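# Seat the held gear on its shaft, meshed

## Task

The left gripper already holds a gear hovering just over the tip of a shaft. Lower the gear onto that shaft until it is fully down and aligned with the shaft's axis, with its teeth engaged with both neighbouring gears. Forcing or wedging it too hard counts as a failure.

## Robot and tools

Robot: two six-joint arms, left_arm and right_arm, each ending in a parallel two-finger gripper. In this task only the left gripper carries the gear; the right arm can stay still. Joint order for each arm, used everywhere: waist (joint1), shoulder (joint2), elbow (joint3), wrist pitch (joint4), wrist yaw (joint5), wrist roll (joint6), then the gripper.

Frames: the scene frame has its origin at table height midway between the arms, +z up, +x out over the table, +y toward left_arm. Each hand's end_effector_position (metres, the point between the finger pads) and end_effector_quat_wxyz are reported in that arm's own base frame. left_arm's base sits near (+0.006, +0.304, -0.005) m, right_arm's near (-0.002, -0.271, -0.001) m, both almost level. The gripper's fingers point along its +z; they close along its y. Reported hand poses may be off by a few centimetres.

The row: every motion command is built from rows of 14 numbers, each in [-1, 1]. First come the left arm's six joint numbers and its opening, then the right arm's six and its opening. Joint numbers are offsets, not poses: they are added to the arm's Joint targets as they stood when the action (or move) began, not to the previous row. Scale: 1.0 equals 2.224 rad for waist, shoulder and elbow, and 8.485 rad for the three wrist joints. So a 0.01 rad nudge of the elbow is about 0.0045, and of a wrist joint about 0.0012. A 0 leaves that joint at its target. The opening is absolute: +1 fully open (about 87 mm), +0.5 about 69 mm, 0 about 43 mm, -0.5 about 18 mm, -1 closed. To keep the gear gripped, keep sending the left opening already in force (see Tool commands or grip_measured); a 0 there is itself a command and could release it.

Joint ranges (rad): waist -2.618 to 3.054, shoulder 0 to 3.142, elbow 0 to 3.142, wrist pitch and yaw -1.571 to 1.571, wrist roll -2.094 to 2.094. An action demanding more than 0.059 rad beyond a limit is rejected for both arms.

Tools:
- execute_actions(actions, cameras): actions is a list of actions; each action is a list of 1 to 15 rows, one per 1/30 s step, and a short list repeats its final row to fill 15 steps. Each action lasts 0.5 s. An empty actions list returns the state plus all camera images. cameras picks images by name (cam_high, cam_left_wrist, cam_right_wrist, or "all").
- move(target, speed, blend, opening_speed, blocking, cameras): drives all joints together along a path. target is one 14-number row or a list of up to 15 rows; every row is an offset from the same starting Joint targets. speed is the top rad/s of the joint with the longest travel, 0.01 to 12.57, default 0.5; low values give gentle contact. blend (rad) rounds corners between listed targets. opening_speed (0.2 or more per second) ramps the grippers. blocking=false returns early while the move runs. The result adds a move: line such as done, off_target (a joint rests over 0.035 rad from target, e.g. blocked by contact), moving, held or fault.
- wait(seconds 0 to 10): lets time run while arms hold their last command.
- stop(): brakes a running move.
- zoom_image(camera, region [x0, y0, x1, y1] in pixels, at most 504 by 504): closer look at the latest image of one camera.
- read_manual(section): licence text only.
- finished_scene(scene): ends the scene (number 1 or 2); call nothing else afterwards in that reply.

Result lines: Joint positions and Joint velocities give, per arm, six joint values (rad, rad/s) and the gripper reading (0 closed to 1 open). Joint targets is the base that the next offsets count from. Joint torques (N m) include the arm's own weight; a rise while lowering hints at contact. grip_measured is the gripper reading on the command scale. "joint sent to its limit", "joint command not followed" (clearance check altered targets), MOTOR HOT and OVER-TEMPERATURE FAULT are warnings; a fault folds that arm away for the rest of the scene. Velocities may read "within noise".

Cameras: cam_high looks down from a beam behind the arms (896x504); each wrist has its own camera. Their calibrations are approximate.

Suggested order: take an empty call to see the shaft, gear and neighbouring gears; compare the gear's axis with the shaft; correct small tilt or offset with tiny wrist and arm offsets; then lower slowly in small steps, checking images and torques, until the gear sits at the bottom, level, teeth engaged. Rotate the wrist roll slightly if the teeth clash. Release only once it is seated, then lift the open gripper clear before finishing.

Avoid: fast or forceful descents, pressing when the gear binds (back off and realign instead), dropping the gear or letting it fall off the table, hitting the table, fixtures or the other arm, the camera cable touching things, and long holds at full stretch that heat motors. Thinking time lets the scene run, so the arm keeps pressing if left pushing.

Each tool is called after "Emit:" in YAML: its name, and indented under it one key for each argument.

## Session

Emit:
execute_actions:
  actions: []

Scene clock: 0.00 s.
left_arm: end_effector_position=(+0.2826, -0.1438, +0.1208) grip_measured=-0.512 end_effector_quat_wxyz=(-0.008, +0.859, +0.512, +0.005) | right_arm: end_effector_position=(+0.3825, +0.0000, +0.3605) grip_measured=+1.000 end_effector_quat_wxyz=(+0.707, +0.000, +0.707, +0.000)
Joint positions: left_arm=[-0.61 1.758 1.505 -1.329 -0.015 1.457 0.244] | right_arm=[0 1.047 1.047 0 0 0 1]
Joint velocities: within noise
Joint torques (N m): no reading
Heat: left arm: 30 °C; right arm: 29 °C.
Joint targets: left_arm=[-0.607 1.745 1.514 -1.335 -0.020 1.457] | right_arm=[0.000 1.042 1.060 0.010 -0.001 0.000]
Tool commands: left_gripper/opening=-1.0 right_gripper/opening=+1.0

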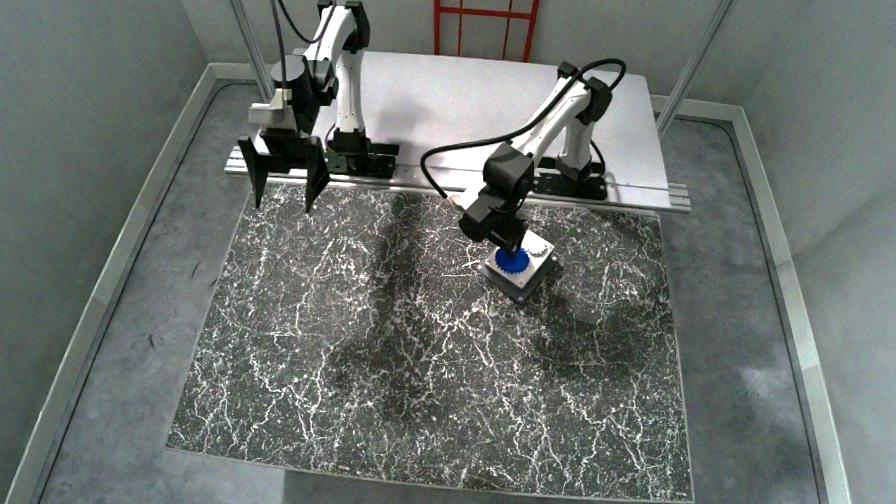

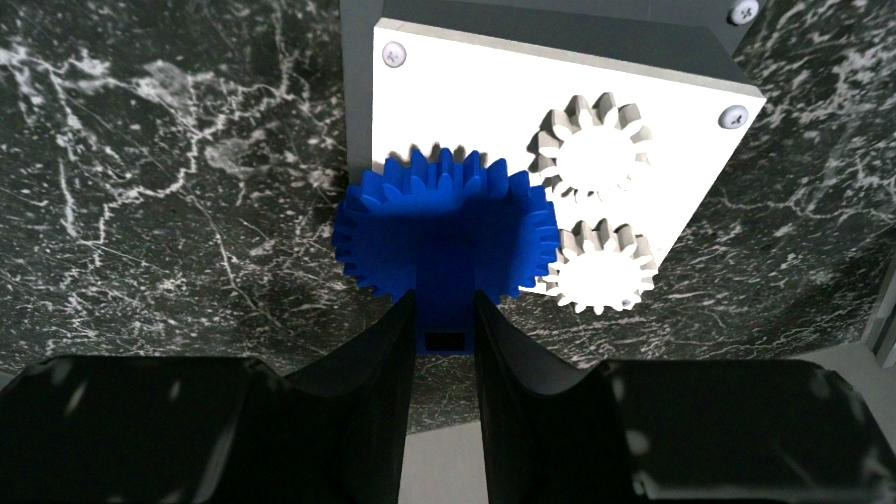

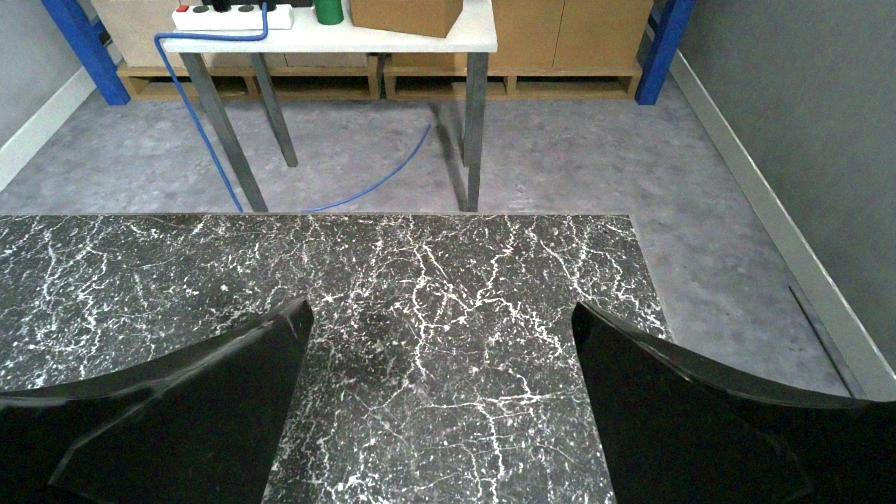

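Emit:
zoom_image:
  camera: "cam_left_wrist"
  region: [320, 120, 680, 360]

Emit:
zoom_image:
  camera: "cam_high"
  region: [440, 180, 580, 310]

Scaled by 1.400 from the camera's 896x504 image, which has a finer 1280x720 frame.

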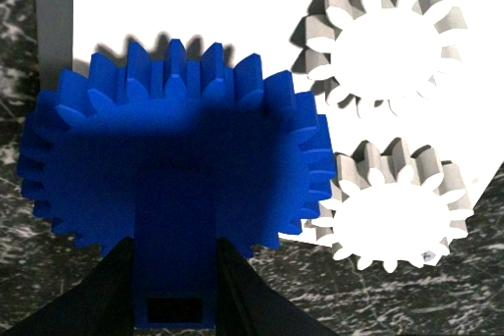

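Scaled by 3.600 from the camera's 896x504 image, which has a finer 1280x720 frame.

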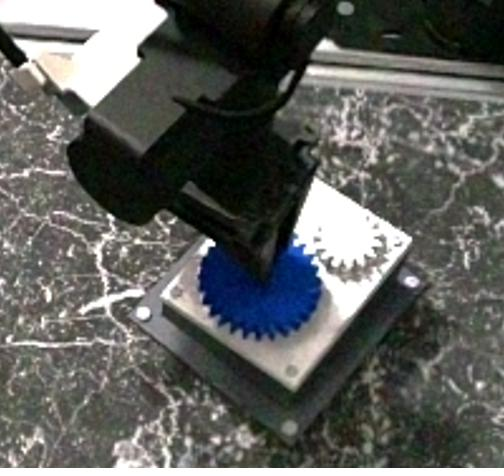

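Emit:
move:
  target: [0,0,-0.0070,0.00186,0,0,-1,0,0,0,0,0,0,1]
  speed: 0.1
  cameras: ["cam_left_wrist"]

Emit:
zoom_image:
  camera: "cam_left_wrist"
  region: [320, 120, 680, 360]

Scene clock: 50.40 s.
left_arm: end_effector_position=(+0.2826, -0.1438, +0.1208) grip_measured=-0.512 end_effector_quat_wxyz=(-0.008, +0.859, +0.512, +0.005) | right_arm: end_effector_position=(+0.3825, +0.0000, +0.3605) grip_measured=+1.000 end_effector_quat_wxyz=(+0.707, +0.000, +0.707, +0.000)
Joint positions: left_arm=[-0.61 1.758 1.505 -1.329 -0.015 1.457 0.244] | right_arm=[0 1.047 1.047 0 0 0 1]
Joint torques (N m): left_arm=[0.17 -7.35 4.49 0.44 0.11 -0.03] | right_arm=[-0.24 -2.76 8.02 2.24 -0.06 0.09]
Heat: left arm: 35 °C; right arm: 35 °C.
Joint targets: left_arm=[-0.607 1.745 1.498 -1.319 -0.020 1.457] | right_arm=[0.000 1.042 1.060 0.010 -0.001 0.000]
move: done
Images, in order (width x height): cam_left_wrist 896x504.

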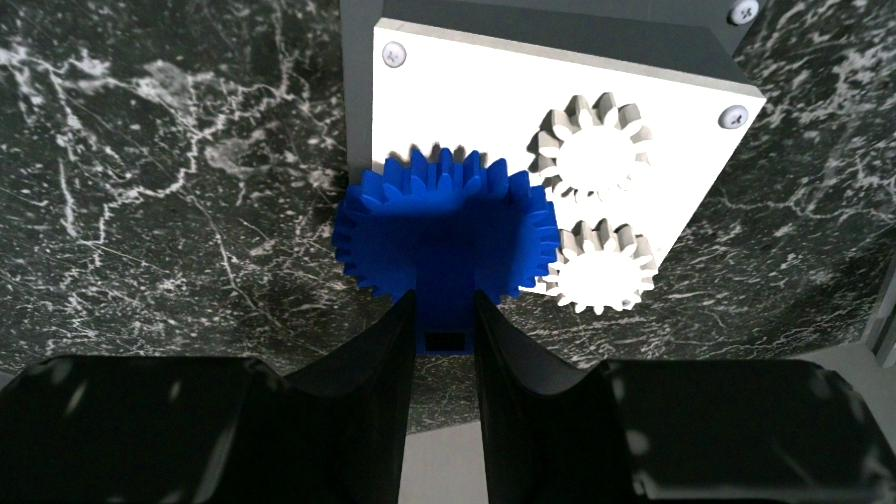

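Scaled by 1.400 from the camera's 896x504 image, which has a finer 1280x720 frame.

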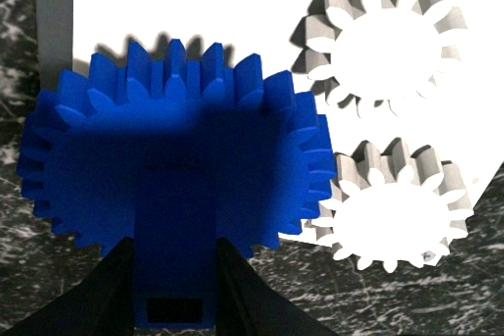

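Emit:
move:
  target: [0,0,-0.0053,0.00139,0,0,-1,0,0,0,0,0,0,1]
  speed: 0.1

Emit:
move:
  target: [0,0,-0.0053,0.00139,0,0,-1,0,0,0,0,0,0,1]
  speed: 0.1

Emit:
zoom_image:
  camera: "cam_left_wrist"
  region: [320, 120, 680, 360]

Scene clock: 56.43 s.
left_arm: end_effector_position=(+0.2820, -0.1434, +0.1187) grip_measured=-0.512 end_effector_quat_wxyz=(-0.009, +0.859, +0.512, +0.004) | right_arm: end_effector_position=(+0.3825, +0.0000, +0.3605) grip_measured=+1.000 end_effector_quat_wxyz=(+0.707, +0.000, +0.707, +0.000)
Joint positions: left_arm=[-0.61 1.758 1.497 -1.323 -0.015 1.457 0.244] | right_arm=[0 1.047 1.047 0 0 0 1]
Joint torques (N m): left_arm=[0.09 -7.39 4.29 0.52 0.11 0] | right_arm=[-0.25 -2.76 8.02 2.24 -0.06 0.09]
Heat: left arm: 35 °C; right arm: 35 °C.
Joint targets: left_arm=[-0.607 1.745 1.487 -1.307 -0.020 1.457] | right_arm=[0.000 1.042 1.060 0.010 -0.001 0.000]
move: done

Scene clock: 57.13 s.
left_arm: end_effector_position=(+0.2820, -0.1434, +0.1182) grip_measured=-0.512 end_effector_quat_wxyz=(-0.009, +0.859, +0.512, +0.004) | right_arm: end_effector_position=(+0.3825, +0.0000, +0.3605) grip_measured=+1.000 end_effector_quat_wxyz=(+0.707, +0.000, +0.707, +0.000)
Joint positions: left_arm=[-0.61 1.758 1.495 -1.321 -0.015 1.457 0.244] | right_arm=[0 1.047 1.047 0 0 0 1]
Joint torques (N m): left_arm=[0.08 -7.41 3.52 0.6 0.13 -0.02] | right_arm=[-0.25 -2.76 8.02 2.24 -0.07 0.09]
Heat: left arm: 35 °C; right arm: 35 °C.
Joint targets: left_arm=[-0.607 1.745 1.474 -1.295 -0.020 1.457] | right_arm=[0.000 1.042 1.060 0.010 -0.001 0.000]
move: done

Scaled by 1.400 from the camera's 896x504 image, which has a finer 1280x720 frame.
This view is cut from an older image: the scene may have changed since it was taken.

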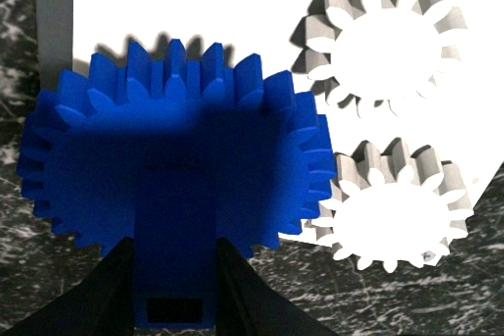

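Emit:
wait:
  seconds: 0.1
  cameras: ["cam_high","cam_left_wrist"]

Emit:
zoom_image:
  camera: "cam_high"
  region: [475, 222, 565, 307]

Emit:
zoom_image:
  camera: "cam_left_wrist"
  region: [500, 160, 680, 340]

Scene clock: 69.07 s.
left_arm: end_effector_position=(+0.2820, -0.1434, +0.1182) grip_measured=-0.512 end_effector_quat_wxyz=(-0.009, +0.859, +0.512, +0.004) | right_arm: end_effector_position=(+0.3825, +0.0000, +0.3605) grip_measured=+1.000 end_effector_quat_wxyz=(+0.707, +0.000, +0.707, +0.000)
Joint positions: left_arm=[-0.61 1.758 1.495 -1.321 -0.015 1.457 0.244] | right_arm=[0 1.047 1.047 0 0 0 1]
Joint torques (N m): left_arm=[0.16 -7.25 3.56 0.59 0.15 -0.02] | right_arm=[-0.24 -2.76 8.02 2.24 -0.07 0.09]
Heat: left arm: 36 °C; right arm: 36 °C.
Joint targets: left_arm=[-0.607 1.745 1.474 -1.295 -0.020 1.457] | right_arm=[0.000 1.042 1.060 0.010 -0.001 0.000]
Tool commands: left_gripper/opening=-1.0 right_gripper/opening=+1.0
wait: 0.10 s; at rest from the start
camera_calibration:
cam_left_wrist: T_world_to_cam=[[-0.877537, 0.479455, 0.00722919, 0.313864], [0.298864, 0.535091, 0.790163, -0.0816131], [0.37498, 0.695558, -0.612853, 0.207884], [0, 0, 0, 1]] pos_world=[0.221866, -0.251409, 0.189621]
Images, in order (width x height): cam_high 896x504, cam_left_wrist 896x504.

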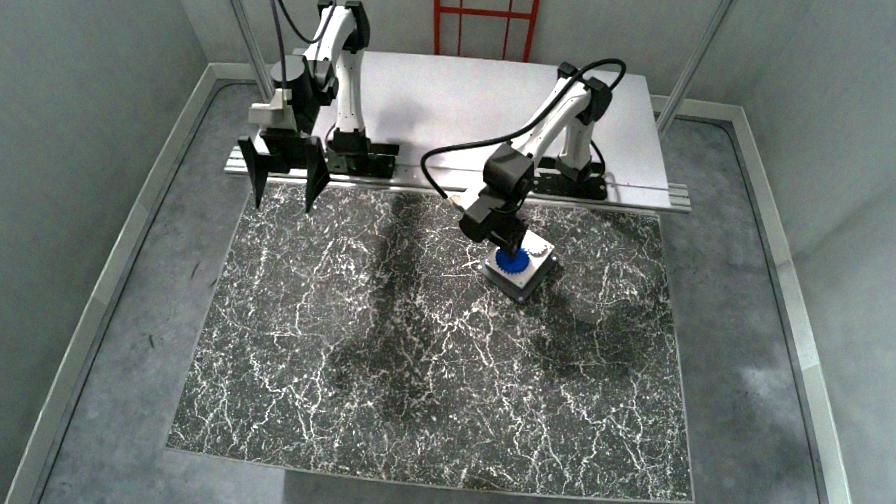

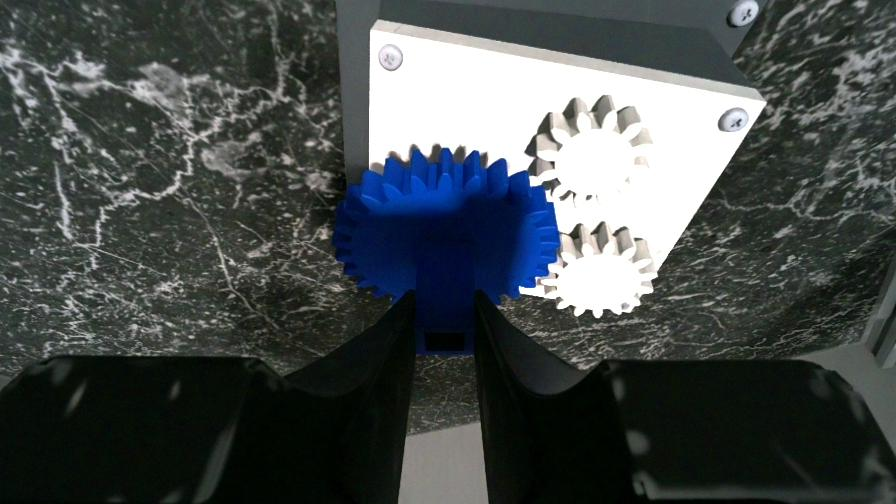

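Scaled by 5.600 from the camera's 896x504 image, which has a finer 1280x720 frame.

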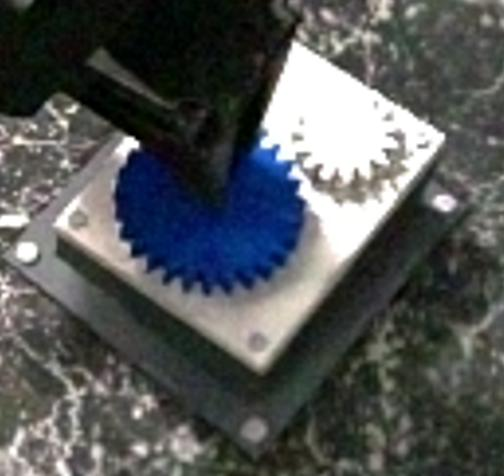

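Scaled by 2.800 from the camera's 896x504 image, which has a finer 1280x720 frame.

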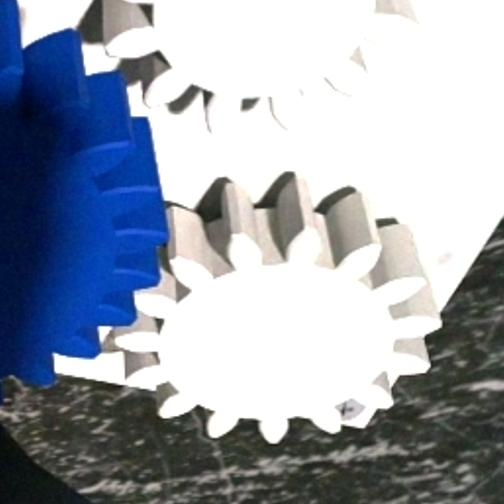

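Emit:
move:
  target: [0.004,0,0,0,0,0,-1,0,0,0,0,0,0,1]
  speed: 0.02

Emit:
move:
  target: [-0.008,0,0,0,0,0,-1,0,0,0,0,0,0,1]
  speed: 0.02

Emit:
move:
  target: [0.004,0.0026,0.0031,-0.00013,0,0,-1,0,0,0,0,0,0,1]
  speed: 0.02

Emit:
move:
  target: [0,-0.0052,-0.0062,0.00026,0,0,-1,0,0,0,0,0,0,1]
  speed: 0.02
  cameras: ["cam_left_wrist"]

Scene clock: 104.07 s.
left_arm: end_effector_position=(+0.2820, -0.1434, +0.1182) grip_measured=-0.512 end_effector_quat_wxyz=(-0.009, +0.859, +0.512, +0.004) | right_arm: end_effector_position=(+0.3825, +0.0000, +0.3605) grip_measured=+1.000 end_effector_quat_wxyz=(+0.707, +0.000, +0.707, +0.000)
Joint positions: left_arm=[-0.61 1.758 1.495 -1.321 -0.015 1.457 0.244] | right_arm=[0 1.047 1.047 0 0 0 1]
Joint torques (N m): left_arm=[0.91 -7.39 3.48 0.6 0.1 -0.02] | right_arm=[-0.24 -2.77 8.02 2.24 -0.06 0.1]
Heat: left arm: 37 °C; right arm: 37 °C.
Joint targets: left_arm=[-0.599 1.745 1.474 -1.295 -0.020 1.457] | right_arm=[0.000 1.042 1.060 0.010 -0.001 0.000]
move: done

Scene clock: 105.23 s.
left_arm: end_effector_position=(+0.2818, -0.1436, +0.1182) grip_measured=-0.512 end_effector_quat_wxyz=(-0.010, +0.860, +0.510, +0.006) | right_arm: end_effector_position=(+0.3825, +0.0000, +0.3605) grip_measured=+1.000 end_effector_quat_wxyz=(+0.707, +0.000, +0.707, +0.000)
Joint positions: left_arm=[-0.613 1.758 1.494 -1.321 -0.019 1.457 0.244] | right_arm=[0 1.047 1.047 0 0 0 1]
Joint torques (N m): left_arm=[-0.4 -7.43 3.62 0.6 0.19 -0.02] | right_arm=[-0.24 -2.77 8.01 2.24 -0.07 0.09]
Heat: left arm: 37 °C; right arm: 37 °C.
Joint targets: left_arm=[-0.616 1.745 1.475 -1.295 -0.020 1.457] | right_arm=[0.000 1.042 1.060 0.010 -0.001 0.000]
move: done

Scene clock: 105.93 s.
left_arm: end_effector_position=(+0.2818, -0.1436, +0.1182) grip_measured=-0.512 end_effector_quat_wxyz=(-0.010, +0.860, +0.510, +0.006) | right_arm: end_effector_position=(+0.3825, +0.0000, +0.3605) grip_measured=+1.000 end_effector_quat_wxyz=(+0.707, +0.000, +0.707, +0.000)
Joint positions: left_arm=[-0.613 1.758 1.494 -1.321 -0.019 1.457 0.244] | right_arm=[0 1.047 1.047 0 0 0 1]
Joint torques (N m): left_arm=[0.42 -6.93 4.08 0.58 0.19 -0.01] | right_arm=[-0.24 -2.77 8.02 2.24 -0.07 0.09]
Heat: left arm: 37 °C; right arm: 37 °C.
Joint targets: left_arm=[-0.607 1.751 1.482 -1.296 -0.020 1.457] | right_arm=[0.000 1.042 1.060 0.010 -0.001 0.000]
move: done

Scene clock: 106.83 s.
left_arm: end_effector_position=(+0.2818, -0.1435, +0.1182) grip_measured=-0.512 end_effector_quat_wxyz=(-0.009, +0.860, +0.510, +0.007) | right_arm: end_effector_position=(+0.3825, +0.0000, +0.3605) grip_measured=+1.000 end_effector_quat_wxyz=(+0.707, +0.000, +0.707, +0.000)
Joint positions: left_arm=[-0.613 1.754 1.489 -1.316 -0.02 1.457 0.244] | right_arm=[0 1.047 1.047 0 0 0 1]
Joint torques (N m): left_arm=[0.43 -7.32 3.48 0.57 0.18 -0.03] | right_arm=[-0.24 -2.76 8.02 2.24 -0.07 0.1]
Heat: left arm: 37 °C; right arm: 37 °C.
Joint targets: left_arm=[-0.607 1.739 1.468 -1.294 -0.020 1.457] | right_arm=[0.000 1.042 1.060 0.010 -0.001 0.000]
move: done
camera_calibration:
cam_left_wrist: T_world_to_cam=[[-0.875896, 0.482489, 0.00328227, 0.314156], [0.296232, 0.532376, 0.792983, -0.0815686], [0.380858, 0.695543, -0.609235, 0.205953], [0, 0, 0, 1]] pos_world=[0.220893, -0.251401, 0.189125]
Images, in order (width x height): cam_left_wrist 896x504.

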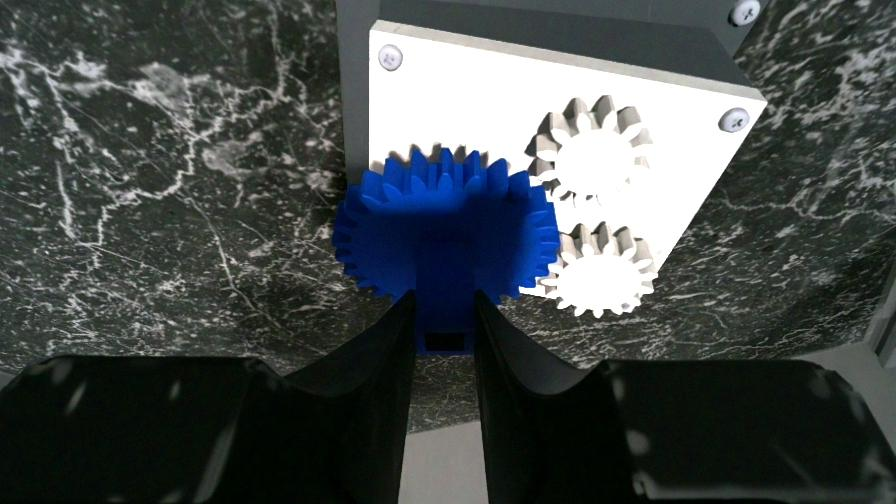

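Emit:
move:
  target: [0,0,-0.0053,0.00139,0,0,-1,0,0,0,0,0,0,1]
  speed: 0.05

Emit:
move:
  target: [0,0,-0.0053,0.00139,0,0,-1,0,0,0,0,0,0,1]
  speed: 0.05
  cameras: ["cam_left_wrist"]

Scene clock: 114.17 s.
left_arm: end_effector_position=(+0.2815, -0.1433, +0.1180) grip_measured=-0.512 end_effector_quat_wxyz=(-0.006, +0.860, +0.510, +0.008) | right_arm: end_effector_position=(+0.3825, +0.0000, +0.3605) grip_measured=+1.000 end_effector_quat_wxyz=(+0.707, +0.000, +0.707, +0.000)
Joint positions: left_arm=[-0.613 1.748 1.481 -1.308 -0.02 1.457 0.244] | right_arm=[0 1.047 1.047 0 0 0 1]
Joint torques (N m): left_arm=[0.34 -6.87 3.18 0.62 0.19 -0.02] | right_arm=[-0.24 -2.76 8.02 2.24 -0.07 0.09]
Heat: left arm: 36 °C; right arm: 37 °C.
Joint targets: left_arm=[-0.607 1.739 1.456 -1.282 -0.020 1.457] | right_arm=[0.000 1.042 1.060 0.010 -0.001 0.000]
move: done

Scene clock: 114.87 s.
left_arm: end_effector_position=(+0.2814, -0.1432, +0.1179) grip_measured=-0.512 end_effector_quat_wxyz=(-0.003, +0.860, +0.510, +0.009) | right_arm: end_effector_position=(+0.3825, +0.0000, +0.3605) grip_measured=+1.000 end_effector_quat_wxyz=(+0.707, +0.000, +0.707, +0.000)
Joint positions: left_arm=[-0.613 1.741 1.472 -1.3 -0.02 1.457 0.244] | right_arm=[0 1.047 1.047 0 0 0 1]
Joint torques (N m): left_arm=[0.43 -6.27 2.92 0.65 0.2 0.01] | right_arm=[-0.24 -2.76 8.02 2.24 -0.07 0.09]
Heat: left arm: 36 °C; right arm: 37 °C.
Joint targets: left_arm=[-0.607 1.739 1.444 -1.270 -0.020 1.457] | right_arm=[0.000 1.042 1.060 0.010 -0.001 0.000]
move: done
camera_calibration:
cam_left_wrist: T_world_to_cam=[[-0.875865, 0.482474, -0.00891192, 0.315148], [0.28831, 0.538018, 0.792094, -0.0781759], [0.38696, 0.691198, -0.610334, 0.203469], [0, 0, 0, 1]] pos_world=[0.219832, -0.250628, 0.188916]
Images, in order (width x height): cam_left_wrist 896x504.

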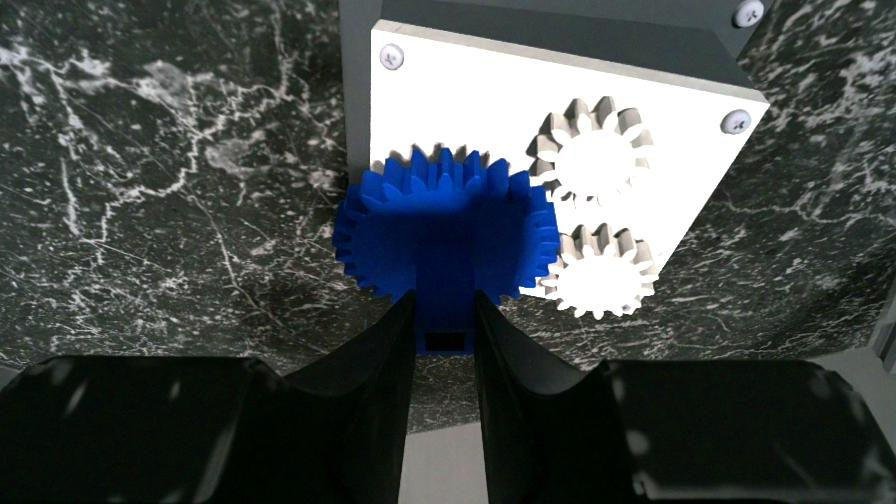

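Emit:
move:
  target: [0.008,0,0.004,-0.001,0,0,-1,0,0,0,0,0,0,1]
  speed: 0.02

Emit:
move:
  target: [0.003,0,0,0,0,0,-1,0,0,0,0,0,0,1]
  speed: 0.02

Emit:
move:
  target: [0.003,0,0,0,0,0,-1,0,0,0,0,0,0,1]
  speed: 0.02

Emit:
wait:
  seconds: 0.1
  cameras: ["cam_left_wrist"]

Scene clock: 163.20 s.
left_arm: end_effector_position=(+0.2824, -0.1412, +0.1179) grip_measured=-0.512 end_effector_quat_wxyz=(-0.003, +0.858, +0.513, +0.009) | right_arm: end_effector_position=(+0.3825, +0.0000, +0.3605) grip_measured=+1.000 end_effector_quat_wxyz=(+0.707, +0.000, +0.707, +0.000)
Joint positions: left_arm=[-0.606 1.741 1.472 -1.3 -0.02 1.457 0.244] | right_arm=[0 1.047 1.047 0 0 0 1]
Joint torques (N m): left_arm=[1.35 -6.39 3.58 0.58 0.18 -0.01] | right_arm=[-0.24 -2.77 8.02 2.24 -0.07 0.1]
Heat: left arm: 37 °C; right arm: 38 °C.
Joint targets: left_arm=[-0.590 1.739 1.453 -1.279 -0.020 1.457] | right_arm=[0.000 1.042 1.060 0.010 -0.001 0.000]
move: done

Scene clock: 163.90 s.
left_arm: end_effector_position=(+0.2835, -0.1394, +0.1178) grip_measured=-0.512 end_effector_quat_wxyz=(-0.003, +0.856, +0.516, +0.010) | right_arm: end_effector_position=(+0.3825, +0.0000, +0.3605) grip_measured=+1.000 end_effector_quat_wxyz=(+0.707, +0.000, +0.707, +0.000)
Joint positions: left_arm=[-0.599 1.741 1.472 -1.3 -0.02 1.457 0.244] | right_arm=[0 1.047 1.047 0 0 0 1]
Joint torques (N m): left_arm=[1.36 -6.37 3.59 0.59 0.16 -0.02] | right_arm=[-0.24 -2.76 8.02 2.24 -0.07 0.09]
Heat: left arm: 37 °C; right arm: 38 °C.
Joint targets: left_arm=[-0.583 1.739 1.453 -1.279 -0.020 1.457] | right_arm=[0.000 1.042 1.060 0.010 -0.001 0.000]
move: done

Scene clock: 164.60 s.
left_arm: end_effector_position=(+0.2846, -0.1375, +0.1178) grip_measured=-0.512 end_effector_quat_wxyz=(-0.003, +0.855, +0.519, +0.010) | right_arm: end_effector_position=(+0.3825, +0.0000, +0.3605) grip_measured=+1.000 end_effector_quat_wxyz=(+0.707, +0.000, +0.707, +0.000)
Joint positions: left_arm=[-0.592 1.741 1.472 -1.299 -0.02 1.457 0.244] | right_arm=[0 1.047 1.047 0 0 0 1]
Joint torques (N m): left_arm=[1.39 -6.39 3.59 0.58 0.17 -0.01] | right_arm=[-0.24 -2.77 8.02 2.24 -0.07 0.09]
Heat: left arm: 37 °C; right arm: 38 °C.
Joint targets: left_arm=[-0.576 1.739 1.453 -1.279 -0.020 1.457] | right_arm=[0.000 1.042 1.060 0.010 -0.001 0.000]
move: done

Scene clock: 164.70 s.
left_arm: end_effector_position=(+0.2846, -0.1375, +0.1178) grip_measured=-0.512 end_effector_quat_wxyz=(-0.003, +0.855, +0.519, +0.010) | right_arm: end_effector_position=(+0.3825, +0.0000, +0.3605) grip_measured=+1.000 end_effector_quat_wxyz=(+0.707, +0.000, +0.707, +0.000)
Joint positions: left_arm=[-0.592 1.741 1.472 -1.299 -0.02 1.457 0.244] | right_arm=[0 1.047 1.047 0 0 0 1]
Joint torques (N m): left_arm=[1.25 -6.38 3.64 0.58 0.17 -0.01] | right_arm=[-0.24 -2.77 8.02 2.24 -0.07 0.09]
Heat: left arm: 37 °C; right arm: 38 °C.
Joint targets: left_arm=[-0.576 1.739 1.453 -1.279 -0.020 1.457] | right_arm=[0.000 1.042 1.060 0.010 -0.001 0.000]
Tool commands: left_gripper/opening=-1.0 right_gripper/opening=+1.0
wait: 0.10 s; no rest
camera_calibration:
cam_left_wrist: T_world_to_cam=[[-0.885777, 0.464003, -0.00997403, 0.315569], [0.276276, 0.544432, 0.792001, -0.0778388], [0.372921, 0.698781, -0.610438, 0.203327], [0, 0, 0, 1]] pos_world=[0.225204, -0.246128, 0.188915]
Images, in order (width x height): cam_left_wrist 896x504.

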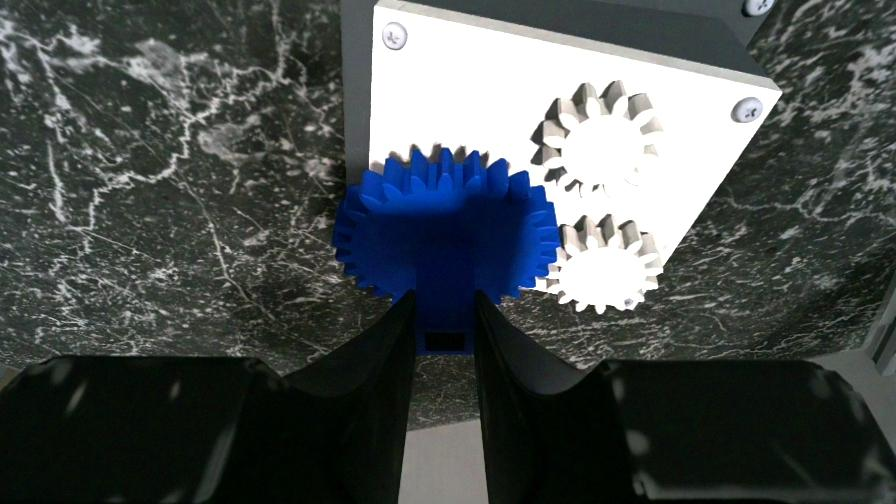

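Emit:
move:
  target: [-0.02,0,0,0,0,0,-1,0,0,0,0,0,0,1]
  speed: 0.1

Emit:
move:
  target: [-0.003,0,0,0,0,0,-1,0,0,0,0,0,0,1]
  speed: 0.02

Emit:
move:
  target: [-0.003,0,0,0,0,0,-1,0,0,0,0,0,0,1]
  speed: 0.02

Emit:
move:
  target: [-0.003,0,0,0,0,0,-1,0,0,0,0,0,0,1]
  speed: 0.02
  cameras: ["cam_left_wrist"]

Scene clock: 171.47 s.
left_arm: end_effector_position=(+0.2833, -0.1401, +0.1181) grip_measured=-0.512 end_effector_quat_wxyz=(-0.008, +0.860, +0.510, +0.019) | right_arm: end_effector_position=(+0.3825, +0.0000, +0.3605) grip_measured=+1.000 end_effector_quat_wxyz=(+0.707, +0.000, +0.707, +0.000)
Joint positions: left_arm=[-0.613 1.741 1.47 -1.298 -0.04 1.457 0.244] | right_arm=[0 1.047 1.047 0 0 0 1]
Joint torques (N m): left_arm=[-0.94 -6.28 3.86 0.55 0.4 -0.02] | right_arm=[-0.25 -2.76 8.02 2.24 -0.07 0.09]
Heat: left arm: 37 °C; right arm: 38 °C.
Joint targets: left_arm=[-0.621 1.739 1.453 -1.279 -0.020 1.457] | right_arm=[0.000 1.042 1.060 0.010 -0.001 0.000]
move: done

Scene clock: 172.17 s.
left_arm: end_effector_position=(+0.2827, -0.1414, +0.1182) grip_measured=-0.512 end_effector_quat_wxyz=(-0.008, +0.861, +0.508, +0.019) | right_arm: end_effector_position=(+0.3825, +0.0000, +0.3605) grip_measured=+1.000 end_effector_quat_wxyz=(+0.707, +0.000, +0.707, +0.000)
Joint positions: left_arm=[-0.619 1.741 1.47 -1.298 -0.042 1.457 0.244] | right_arm=[0 1.047 1.047 0 0 0 1]
Joint torques (N m): left_arm=[-0.94 -6.27 3.86 0.55 0.44 -0.02] | right_arm=[-0.24 -2.76 8.01 2.24 -0.07 0.09]
Heat: left arm: 37 °C; right arm: 38 °C.
Joint targets: left_arm=[-0.628 1.739 1.453 -1.279 -0.020 1.457] | right_arm=[0.000 1.042 1.060 0.010 -0.001 0.000]
move: done

Scene clock: 172.87 s.
left_arm: end_effector_position=(+0.2819, -0.1431, +0.1183) grip_measured=-0.512 end_effector_quat_wxyz=(-0.008, +0.863, +0.505, +0.020) | right_arm: end_effector_position=(+0.3825, +0.0000, +0.3605) grip_measured=+1.000 end_effector_quat_wxyz=(+0.707, +0.000, +0.707, +0.000)
Joint positions: left_arm=[-0.625 1.741 1.47 -1.298 -0.043 1.457 0.244] | right_arm=[0 1.047 1.047 0 0 0 1]
Joint torques (N m): left_arm=[-0.95 -6.31 3.92 0.57 0.47 -0.02] | right_arm=[-0.24 -2.76 8.01 2.24 -0.07 0.09]
Heat: left arm: 37 °C; right arm: 38 °C.
Joint targets: left_arm=[-0.634 1.739 1.453 -1.279 -0.020 1.457] | right_arm=[0.000 1.042 1.060 0.010 -0.001 0.000]
move: done

Scene clock: 173.57 s.
left_arm: end_effector_position=(+0.2809, -0.1450, +0.1183) grip_measured=-0.512 end_effector_quat_wxyz=(-0.008, +0.865, +0.502, +0.020) | right_arm: end_effector_position=(+0.3825, +0.0000, +0.3605) grip_measured=+1.000 end_effector_quat_wxyz=(+0.707, +0.000, +0.707, +0.000)
Joint positions: left_arm=[-0.632 1.741 1.47 -1.298 -0.043 1.457 0.244] | right_arm=[0 1.047 1.047 0 0 0 1]
Joint torques (N m): left_arm=[-0.92 -6.39 3.79 0.56 0.43 -0.01] | right_arm=[-0.24 -2.76 8.02 2.24 -0.07 0.09]
Heat: left arm: 37 °C; right arm: 38 °C.
Joint targets: left_arm=[-0.641 1.739 1.453 -1.279 -0.020 1.457] | right_arm=[0.000 1.042 1.060 0.010 -0.001 0.000]
move: done
camera_calibration:
cam_left_wrist: T_world_to_cam=[[-0.866571, 0.498939, -0.0107306, 0.315596], [0.287626, 0.516897, 0.806281, -0.0819776], [0.407832, 0.695613, -0.591435, 0.197763], [0, 0, 0, 1]] pos_world=[0.216411, -0.252655, 0.186447]
Images, in order (width x height): cam_left_wrist 896x504.

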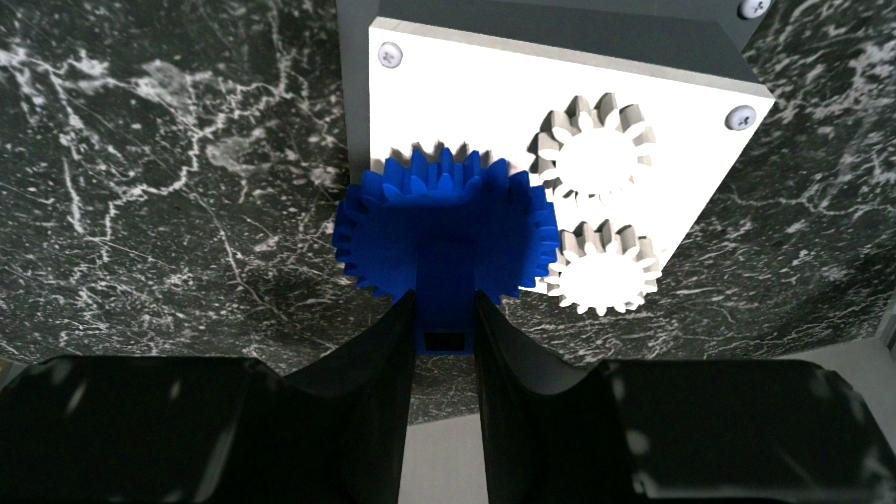

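Emit:
zoom_image:
  camera: "cam_left_wrist"
  region: [480, 130, 620, 300]

Emit:
move:
  target: [0.008,0,0.016,-0.004,0,0,-1,0,0,0,0,0,0,1]
  speed: 0.1
  cameras: ["cam_left_wrist","cam_high"]

Emit:
zoom_image:
  camera: "cam_left_wrist"
  region: [480, 130, 620, 300]

Scaled by 2.965 from the camera's 896x504 image, which has a finer 1280x720 frame.

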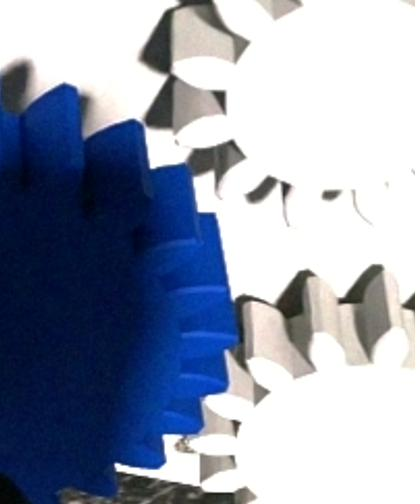

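Scene clock: 185.10 s.
left_arm: end_effector_position=(+0.2814, -0.1444, +0.1186) grip_measured=-0.512 end_effector_quat_wxyz=(-0.008, +0.864, +0.503, +0.020) | right_arm: end_effector_position=(+0.3825, +0.0000, +0.3605) grip_measured=+1.000 end_effector_quat_wxyz=(+0.707, +0.000, +0.707, +0.000)
Joint positions: left_arm=[-0.629 1.741 1.471 -1.299 -0.043 1.457 0.244] | right_arm=[0 1.047 1.047 0 0 0 1]
Joint torques (N m): left_arm=[0.4 -6.41 6.57 0.24 0.48 -0.02] | right_arm=[-0.25 -2.77 8.02 2.24 -0.07 0.09]
Heat: left arm: 37 °C; right arm: 39 °C.
Joint targets: left_arm=[-0.623 1.739 1.489 -1.313 -0.020 1.457] | right_arm=[0.000 1.042 1.060 0.010 -0.001 0.000]
move: done
camera_calibration:
cam_left_wrist: T_world_to_cam=[[-0.867871, 0.496666, -0.0110302, 0.315719], [0.286234, 0.518064, 0.806027, -0.0820328], [0.406041, 0.69637, -0.591776, 0.197953], [0, 0, 0, 1]] pos_world=[0.217107, -0.252157, 0.186747]
Images, in order (width x height): cam_high 896x504, cam_left_wrist 896x504.

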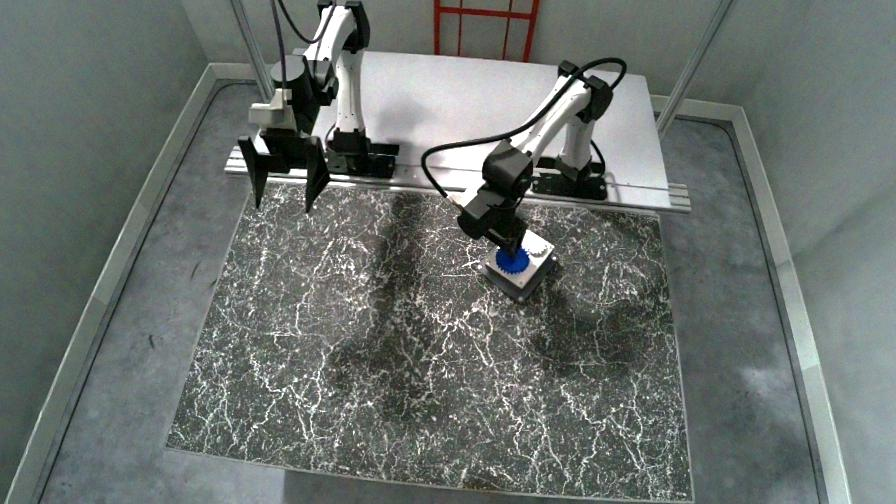

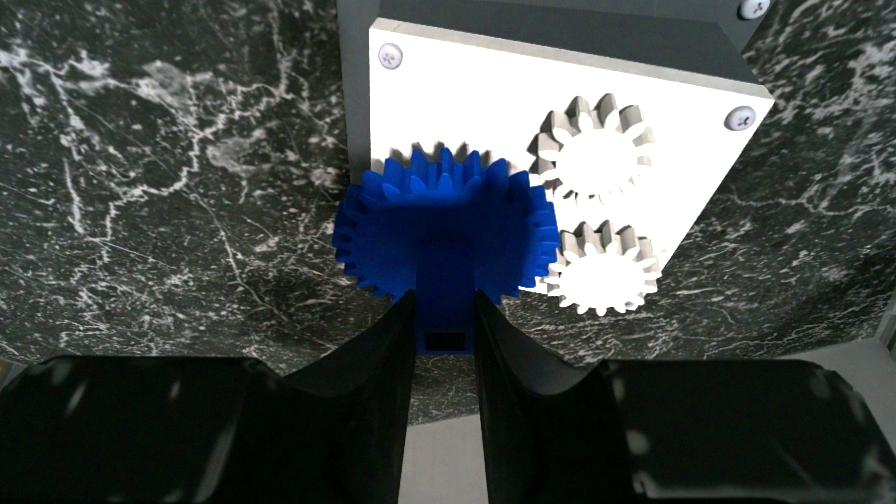

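Scaled by 2.965 from the camera's 896x504 image, which has a finer 1280x720 frame.

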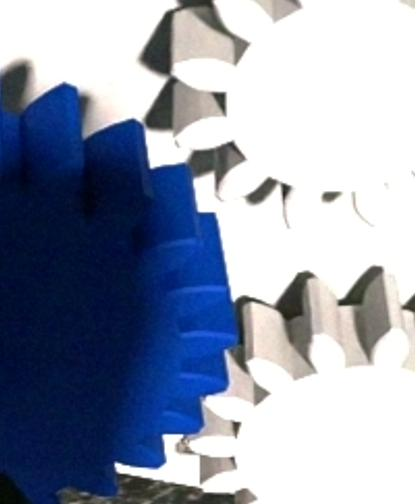

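Emit:
move:
  target:
    - [0,0,0.014,-0.0037,0,0,-1,0,0,0,0,0,0,1]
    - [0.09,0,0.014,-0.0037,0,0,-1,0,0,0,0,0,0,1]
  speed: 0.3
  cameras: ["cam_left_wrist"]

Scene clock: 199.80 s.
left_arm: end_effector_position=(+0.3036, -0.0888, +0.1243) grip_measured=-0.512 end_effector_quat_wxyz=(-0.004, +0.809, +0.587, +0.011) | right_arm: end_effector_position=(+0.3825, +0.0000, +0.3605) grip_measured=+1.000 end_effector_quat_wxyz=(+0.707, +0.000, +0.707, +0.000)
Joint positions: left_arm=[-0.429 1.741 1.497 -1.324 -0.023 1.457 0.244] | right_arm=[0 1.047 1.047 0 0 0 1]
Joint torques (N m): left_arm=[0.4 -6.31 6.98 0.19 0.23 -0.01] | right_arm=[-0.24 -2.77 8.01 2.24 -0.07 0.09]
Heat: left arm: 37 °C; right arm: 39 °C.
Joint targets: left_arm=[-0.423 1.739 1.520 -1.344 -0.020 1.457] | right_arm=[0.000 1.042 1.060 0.010 -0.001 0.000]
move: done
camera_calibration:
cam_left_wrist: T_world_to_cam=[[-0.949513, 0.313543, -0.0107647, 0.315976], [0.182449, 0.579781, 0.794082, -0.0832991], [0.25522, 0.752027, -0.607715, 0.206299], [0, 0, 0, 1]] pos_world=[0.26257, -0.205919, 0.194919]
Images, in order (width x height): cam_left_wrist 896x504.

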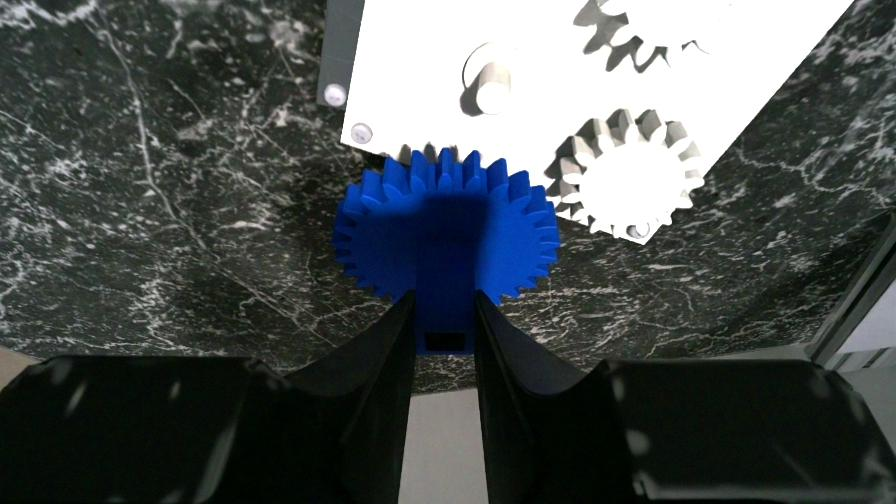

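Emit:
move:
  target: [0,0,0.042,-0.011,0,0,-1,0,0,0,0,0,0,1]
  speed: 0.3
  cameras: ["cam_left_wrist"]

Emit:
zoom_image:
  camera: "cam_left_wrist"
  region: [320, 0, 680, 240]

Scene clock: 206.40 s.
left_arm: end_effector_position=(+0.3030, -0.0885, +0.1481) grip_measured=-0.512 end_effector_quat_wxyz=(-0.004, +0.809, +0.587, +0.011) | right_arm: end_effector_position=(+0.3825, +0.0000, +0.3605) grip_measured=+1.000 end_effector_quat_wxyz=(+0.707, +0.000, +0.707, +0.000)
Joint positions: left_arm=[-0.429 1.741 1.592 -1.417 -0.023 1.457 0.244] | right_arm=[0 1.047 1.047 0 0 0 1]
Joint torques (N m): left_arm=[0.46 -6.26 6.82 0.17 0.2 -0.03] | right_arm=[-0.24 -2.77 8.02 2.24 -0.07 0.1]
Heat: left arm: 37 °C; right arm: 39 °C.
Joint targets: left_arm=[-0.423 1.739 1.613 -1.438 -0.020 1.457] | right_arm=[0.000 1.042 1.060 0.010 -0.001 0.000]
move: done
camera_calibration:
cam_left_wrist: T_world_to_cam=[[-0.949512, 0.313492, -0.0122572, 0.315764], [0.181339, 0.580287, 0.793967, -0.101881], [0.256015, 0.751658, -0.607837, 0.220383], [0, 0, 0, 1]] pos_world=[0.261875, -0.205522, 0.218718]
Images, in order (width x height): cam_left_wrist 896x504.

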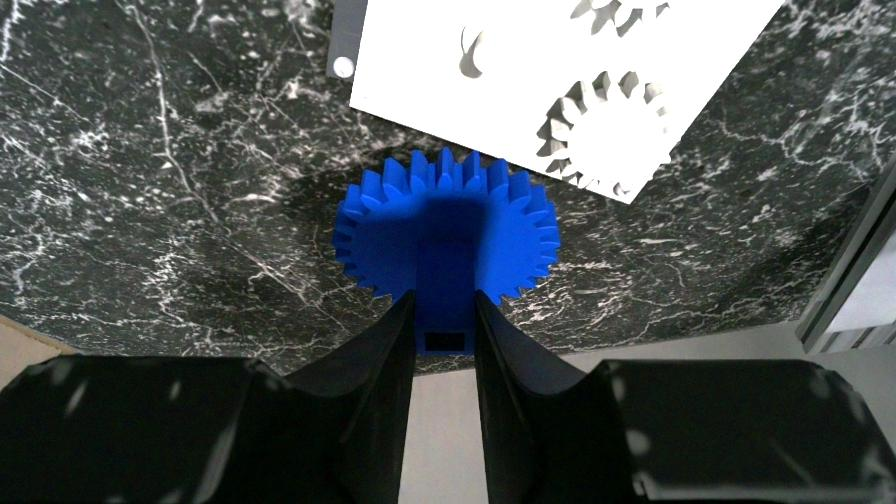

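Scaled by 1.400 from the camera's 896x504 image, which has a finer 1280x720 frame.

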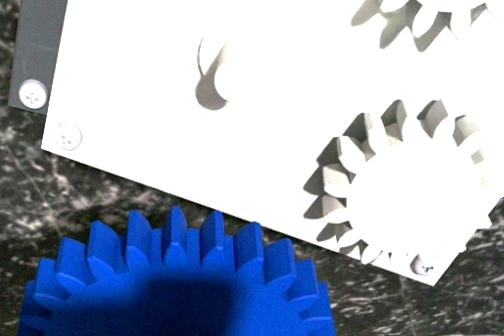

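Emit:
move:
  target: [-0.0742,-0.0215,-0.0256,0.0011,0,0,-1,0,0,0,0,0,0,1]
  speed: 0.3
  cameras: ["cam_left_wrist","cam_high"]

Emit:
zoom_image:
  camera: "cam_high"
  region: [475, 222, 565, 307]

Scene clock: 259.70 s.
left_arm: end_effector_position=(+0.2793, -0.1311, +0.1436) grip_measured=-0.512 end_effector_quat_wxyz=(-0.012, +0.853, +0.522, +0.007) | right_arm: end_effector_position=(+0.3825, +0.0000, +0.3605) grip_measured=+1.000 end_effector_quat_wxyz=(+0.707, +0.000, +0.707, +0.000)
Joint positions: left_arm=[-0.586 1.731 1.562 -1.417 -0.022 1.457 0.244] | right_arm=[0 1.047 1.047 0 0 0 1]
Joint torques (N m): left_arm=[-0.23 -9.26 4.7 0.24 0.22 0.01] | right_arm=[-0.24 -2.77 8.01 2.24 -0.07 0.09]
Heat: left arm: 37 °C; right arm: 40 °C.
Joint targets: left_arm=[-0.588 1.691 1.556 -1.428 -0.020 1.457] | right_arm=[0.000 1.042 1.060 0.010 -0.001 0.000]
move: off_target (left_arm); left_arm: the shoulder is farthest, 0.040 rad from its target
camera_calibration:
cam_left_wrist: T_world_to_cam=[[-0.888599, 0.458617, 0.00791023, 0.305685], [0.28385, 0.536266, 0.794889, -0.103867], [0.360307, 0.708583, -0.606704, 0.220846], [0, 0, 0, 1]] pos_world=[0.221542, -0.24098, 0.214132]
Images, in order (width x height): cam_high 896x504, cam_left_wrist 896x504.

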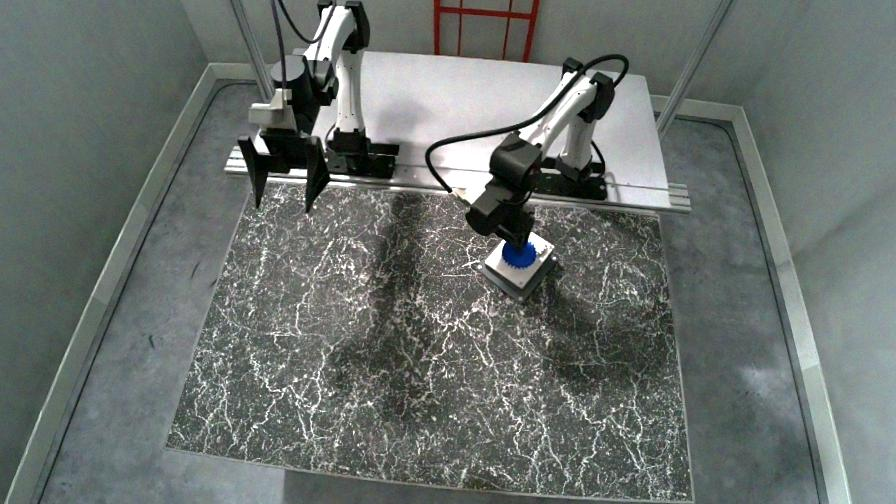

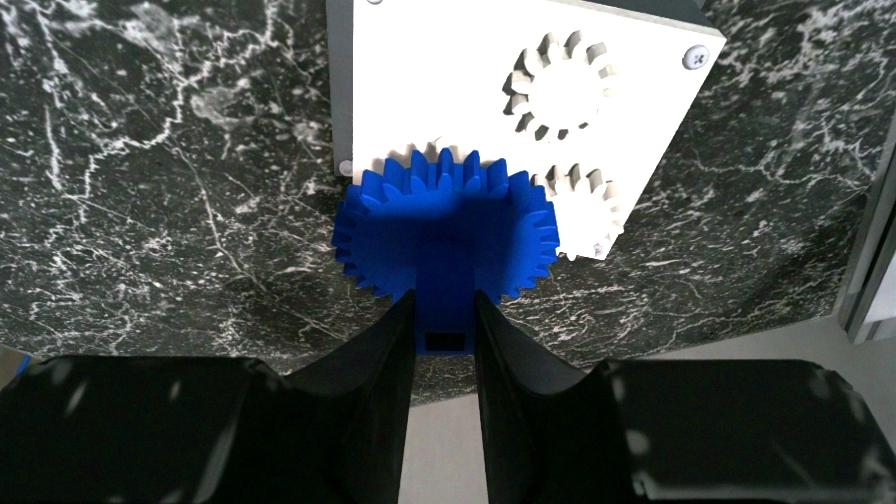

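Scaled by 5.600 from the camera's 896x504 image, which has a finer 1280x720 frame.

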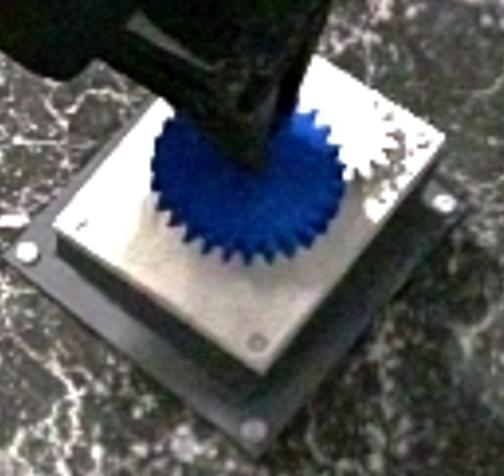

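Emit:
move:
  target: [0,-0.007,-0.003,0.002,0,0,-1,0,0,0,0,0,0,1]
  speed: 0.1

Emit:
move:
  target: [0,-0.005,-0.003,0.002,0,0,-1,0,0,0,0,0,0,1]
  speed: 0.1
  cameras: ["cam_left_wrist"]

Emit:
zoom_image:
  camera: "cam_left_wrist"
  region: [340, 90, 520, 220]

Scene clock: 267.90 s.
left_arm: end_effector_position=(+0.2777, -0.1300, +0.1466) grip_measured=-0.512 end_effector_quat_wxyz=(-0.007, +0.853, +0.522, +0.009) | right_arm: end_effector_position=(+0.3825, +0.0000, +0.3605) grip_measured=+1.000 end_effector_quat_wxyz=(+0.707, +0.000, +0.707, +0.000)
Joint positions: left_arm=[-0.586 1.715 1.556 -1.417 -0.022 1.457 0.244] | right_arm=[0 1.047 1.047 0 0 0 1]
Joint torques (N m): left_arm=[-0.32 -9.05 4.59 0.44 0.21 -0.03] | right_arm=[-0.24 -2.77 8.02 2.24 -0.07 0.09]
Heat: left arm: 37 °C; right arm: 40 °C.
Joint targets: left_arm=[-0.588 1.676 1.550 -1.411 -0.020 1.457] | right_arm=[0.000 1.042 1.060 0.010 -0.001 0.000]
move: off_target (left_arm); left_arm: the shoulder is farthest, 0.040 rad from its target

Scene clock: 268.70 s.
left_arm: end_effector_position=(+0.2786, -0.1306, +0.1483) grip_measured=-0.512 end_effector_quat_wxyz=(+0.000, +0.853, +0.522, +0.013) | right_arm: end_effector_position=(+0.3825, +0.0000, +0.3605) grip_measured=+1.000 end_effector_quat_wxyz=(+0.707, +0.000, +0.707, +0.000)
Joint positions: left_arm=[-0.586 1.703 1.549 -1.405 -0.022 1.457 0.244] | right_arm=[0 1.047 1.047 0 0 0 1]
Joint torques (N m): left_arm=[-0.29 -8.96 4.59 0.49 0.21 -0.02] | right_arm=[-0.24 -2.76 8.02 2.24 -0.07 0.09]
Heat: left arm: 37 °C; right arm: 40 °C.
Joint targets: left_arm=[-0.588 1.665 1.543 -1.395 -0.020 1.457] | right_arm=[0.000 1.042 1.060 0.010 -0.001 0.000]
move: off_target (left_arm); left_arm: the shoulder is farthest, 0.039 rad from its target
camera_calibration:
cam_left_wrist: T_world_to_cam=[[-0.888489, 0.458521, -0.0186023, 0.308733], [0.266192, 0.547979, 0.793008, -0.100935], [0.373805, 0.699627, -0.608928, 0.218954], [0, 0, 0, 1]] pos_world=[0.219328, -0.239437, 0.219112]
Images, in order (width x height): cam_left_wrist 896x504.

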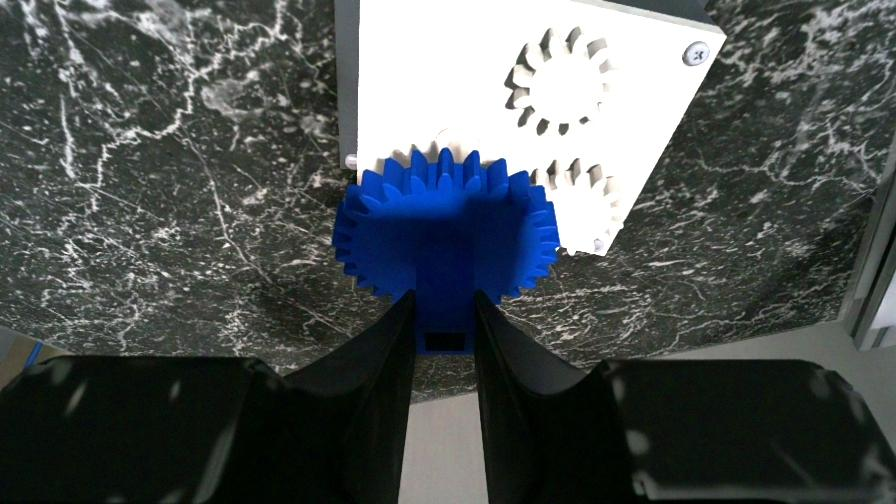

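Scaled by 2.800 from the camera's 896x504 image, which has a finer 1280x720 frame.

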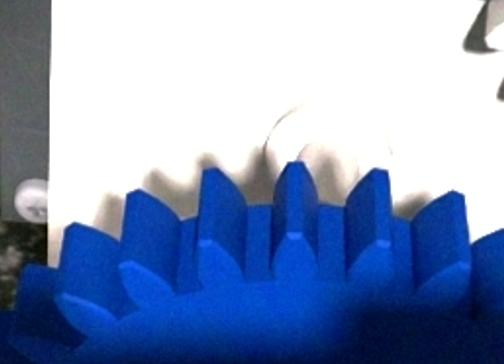

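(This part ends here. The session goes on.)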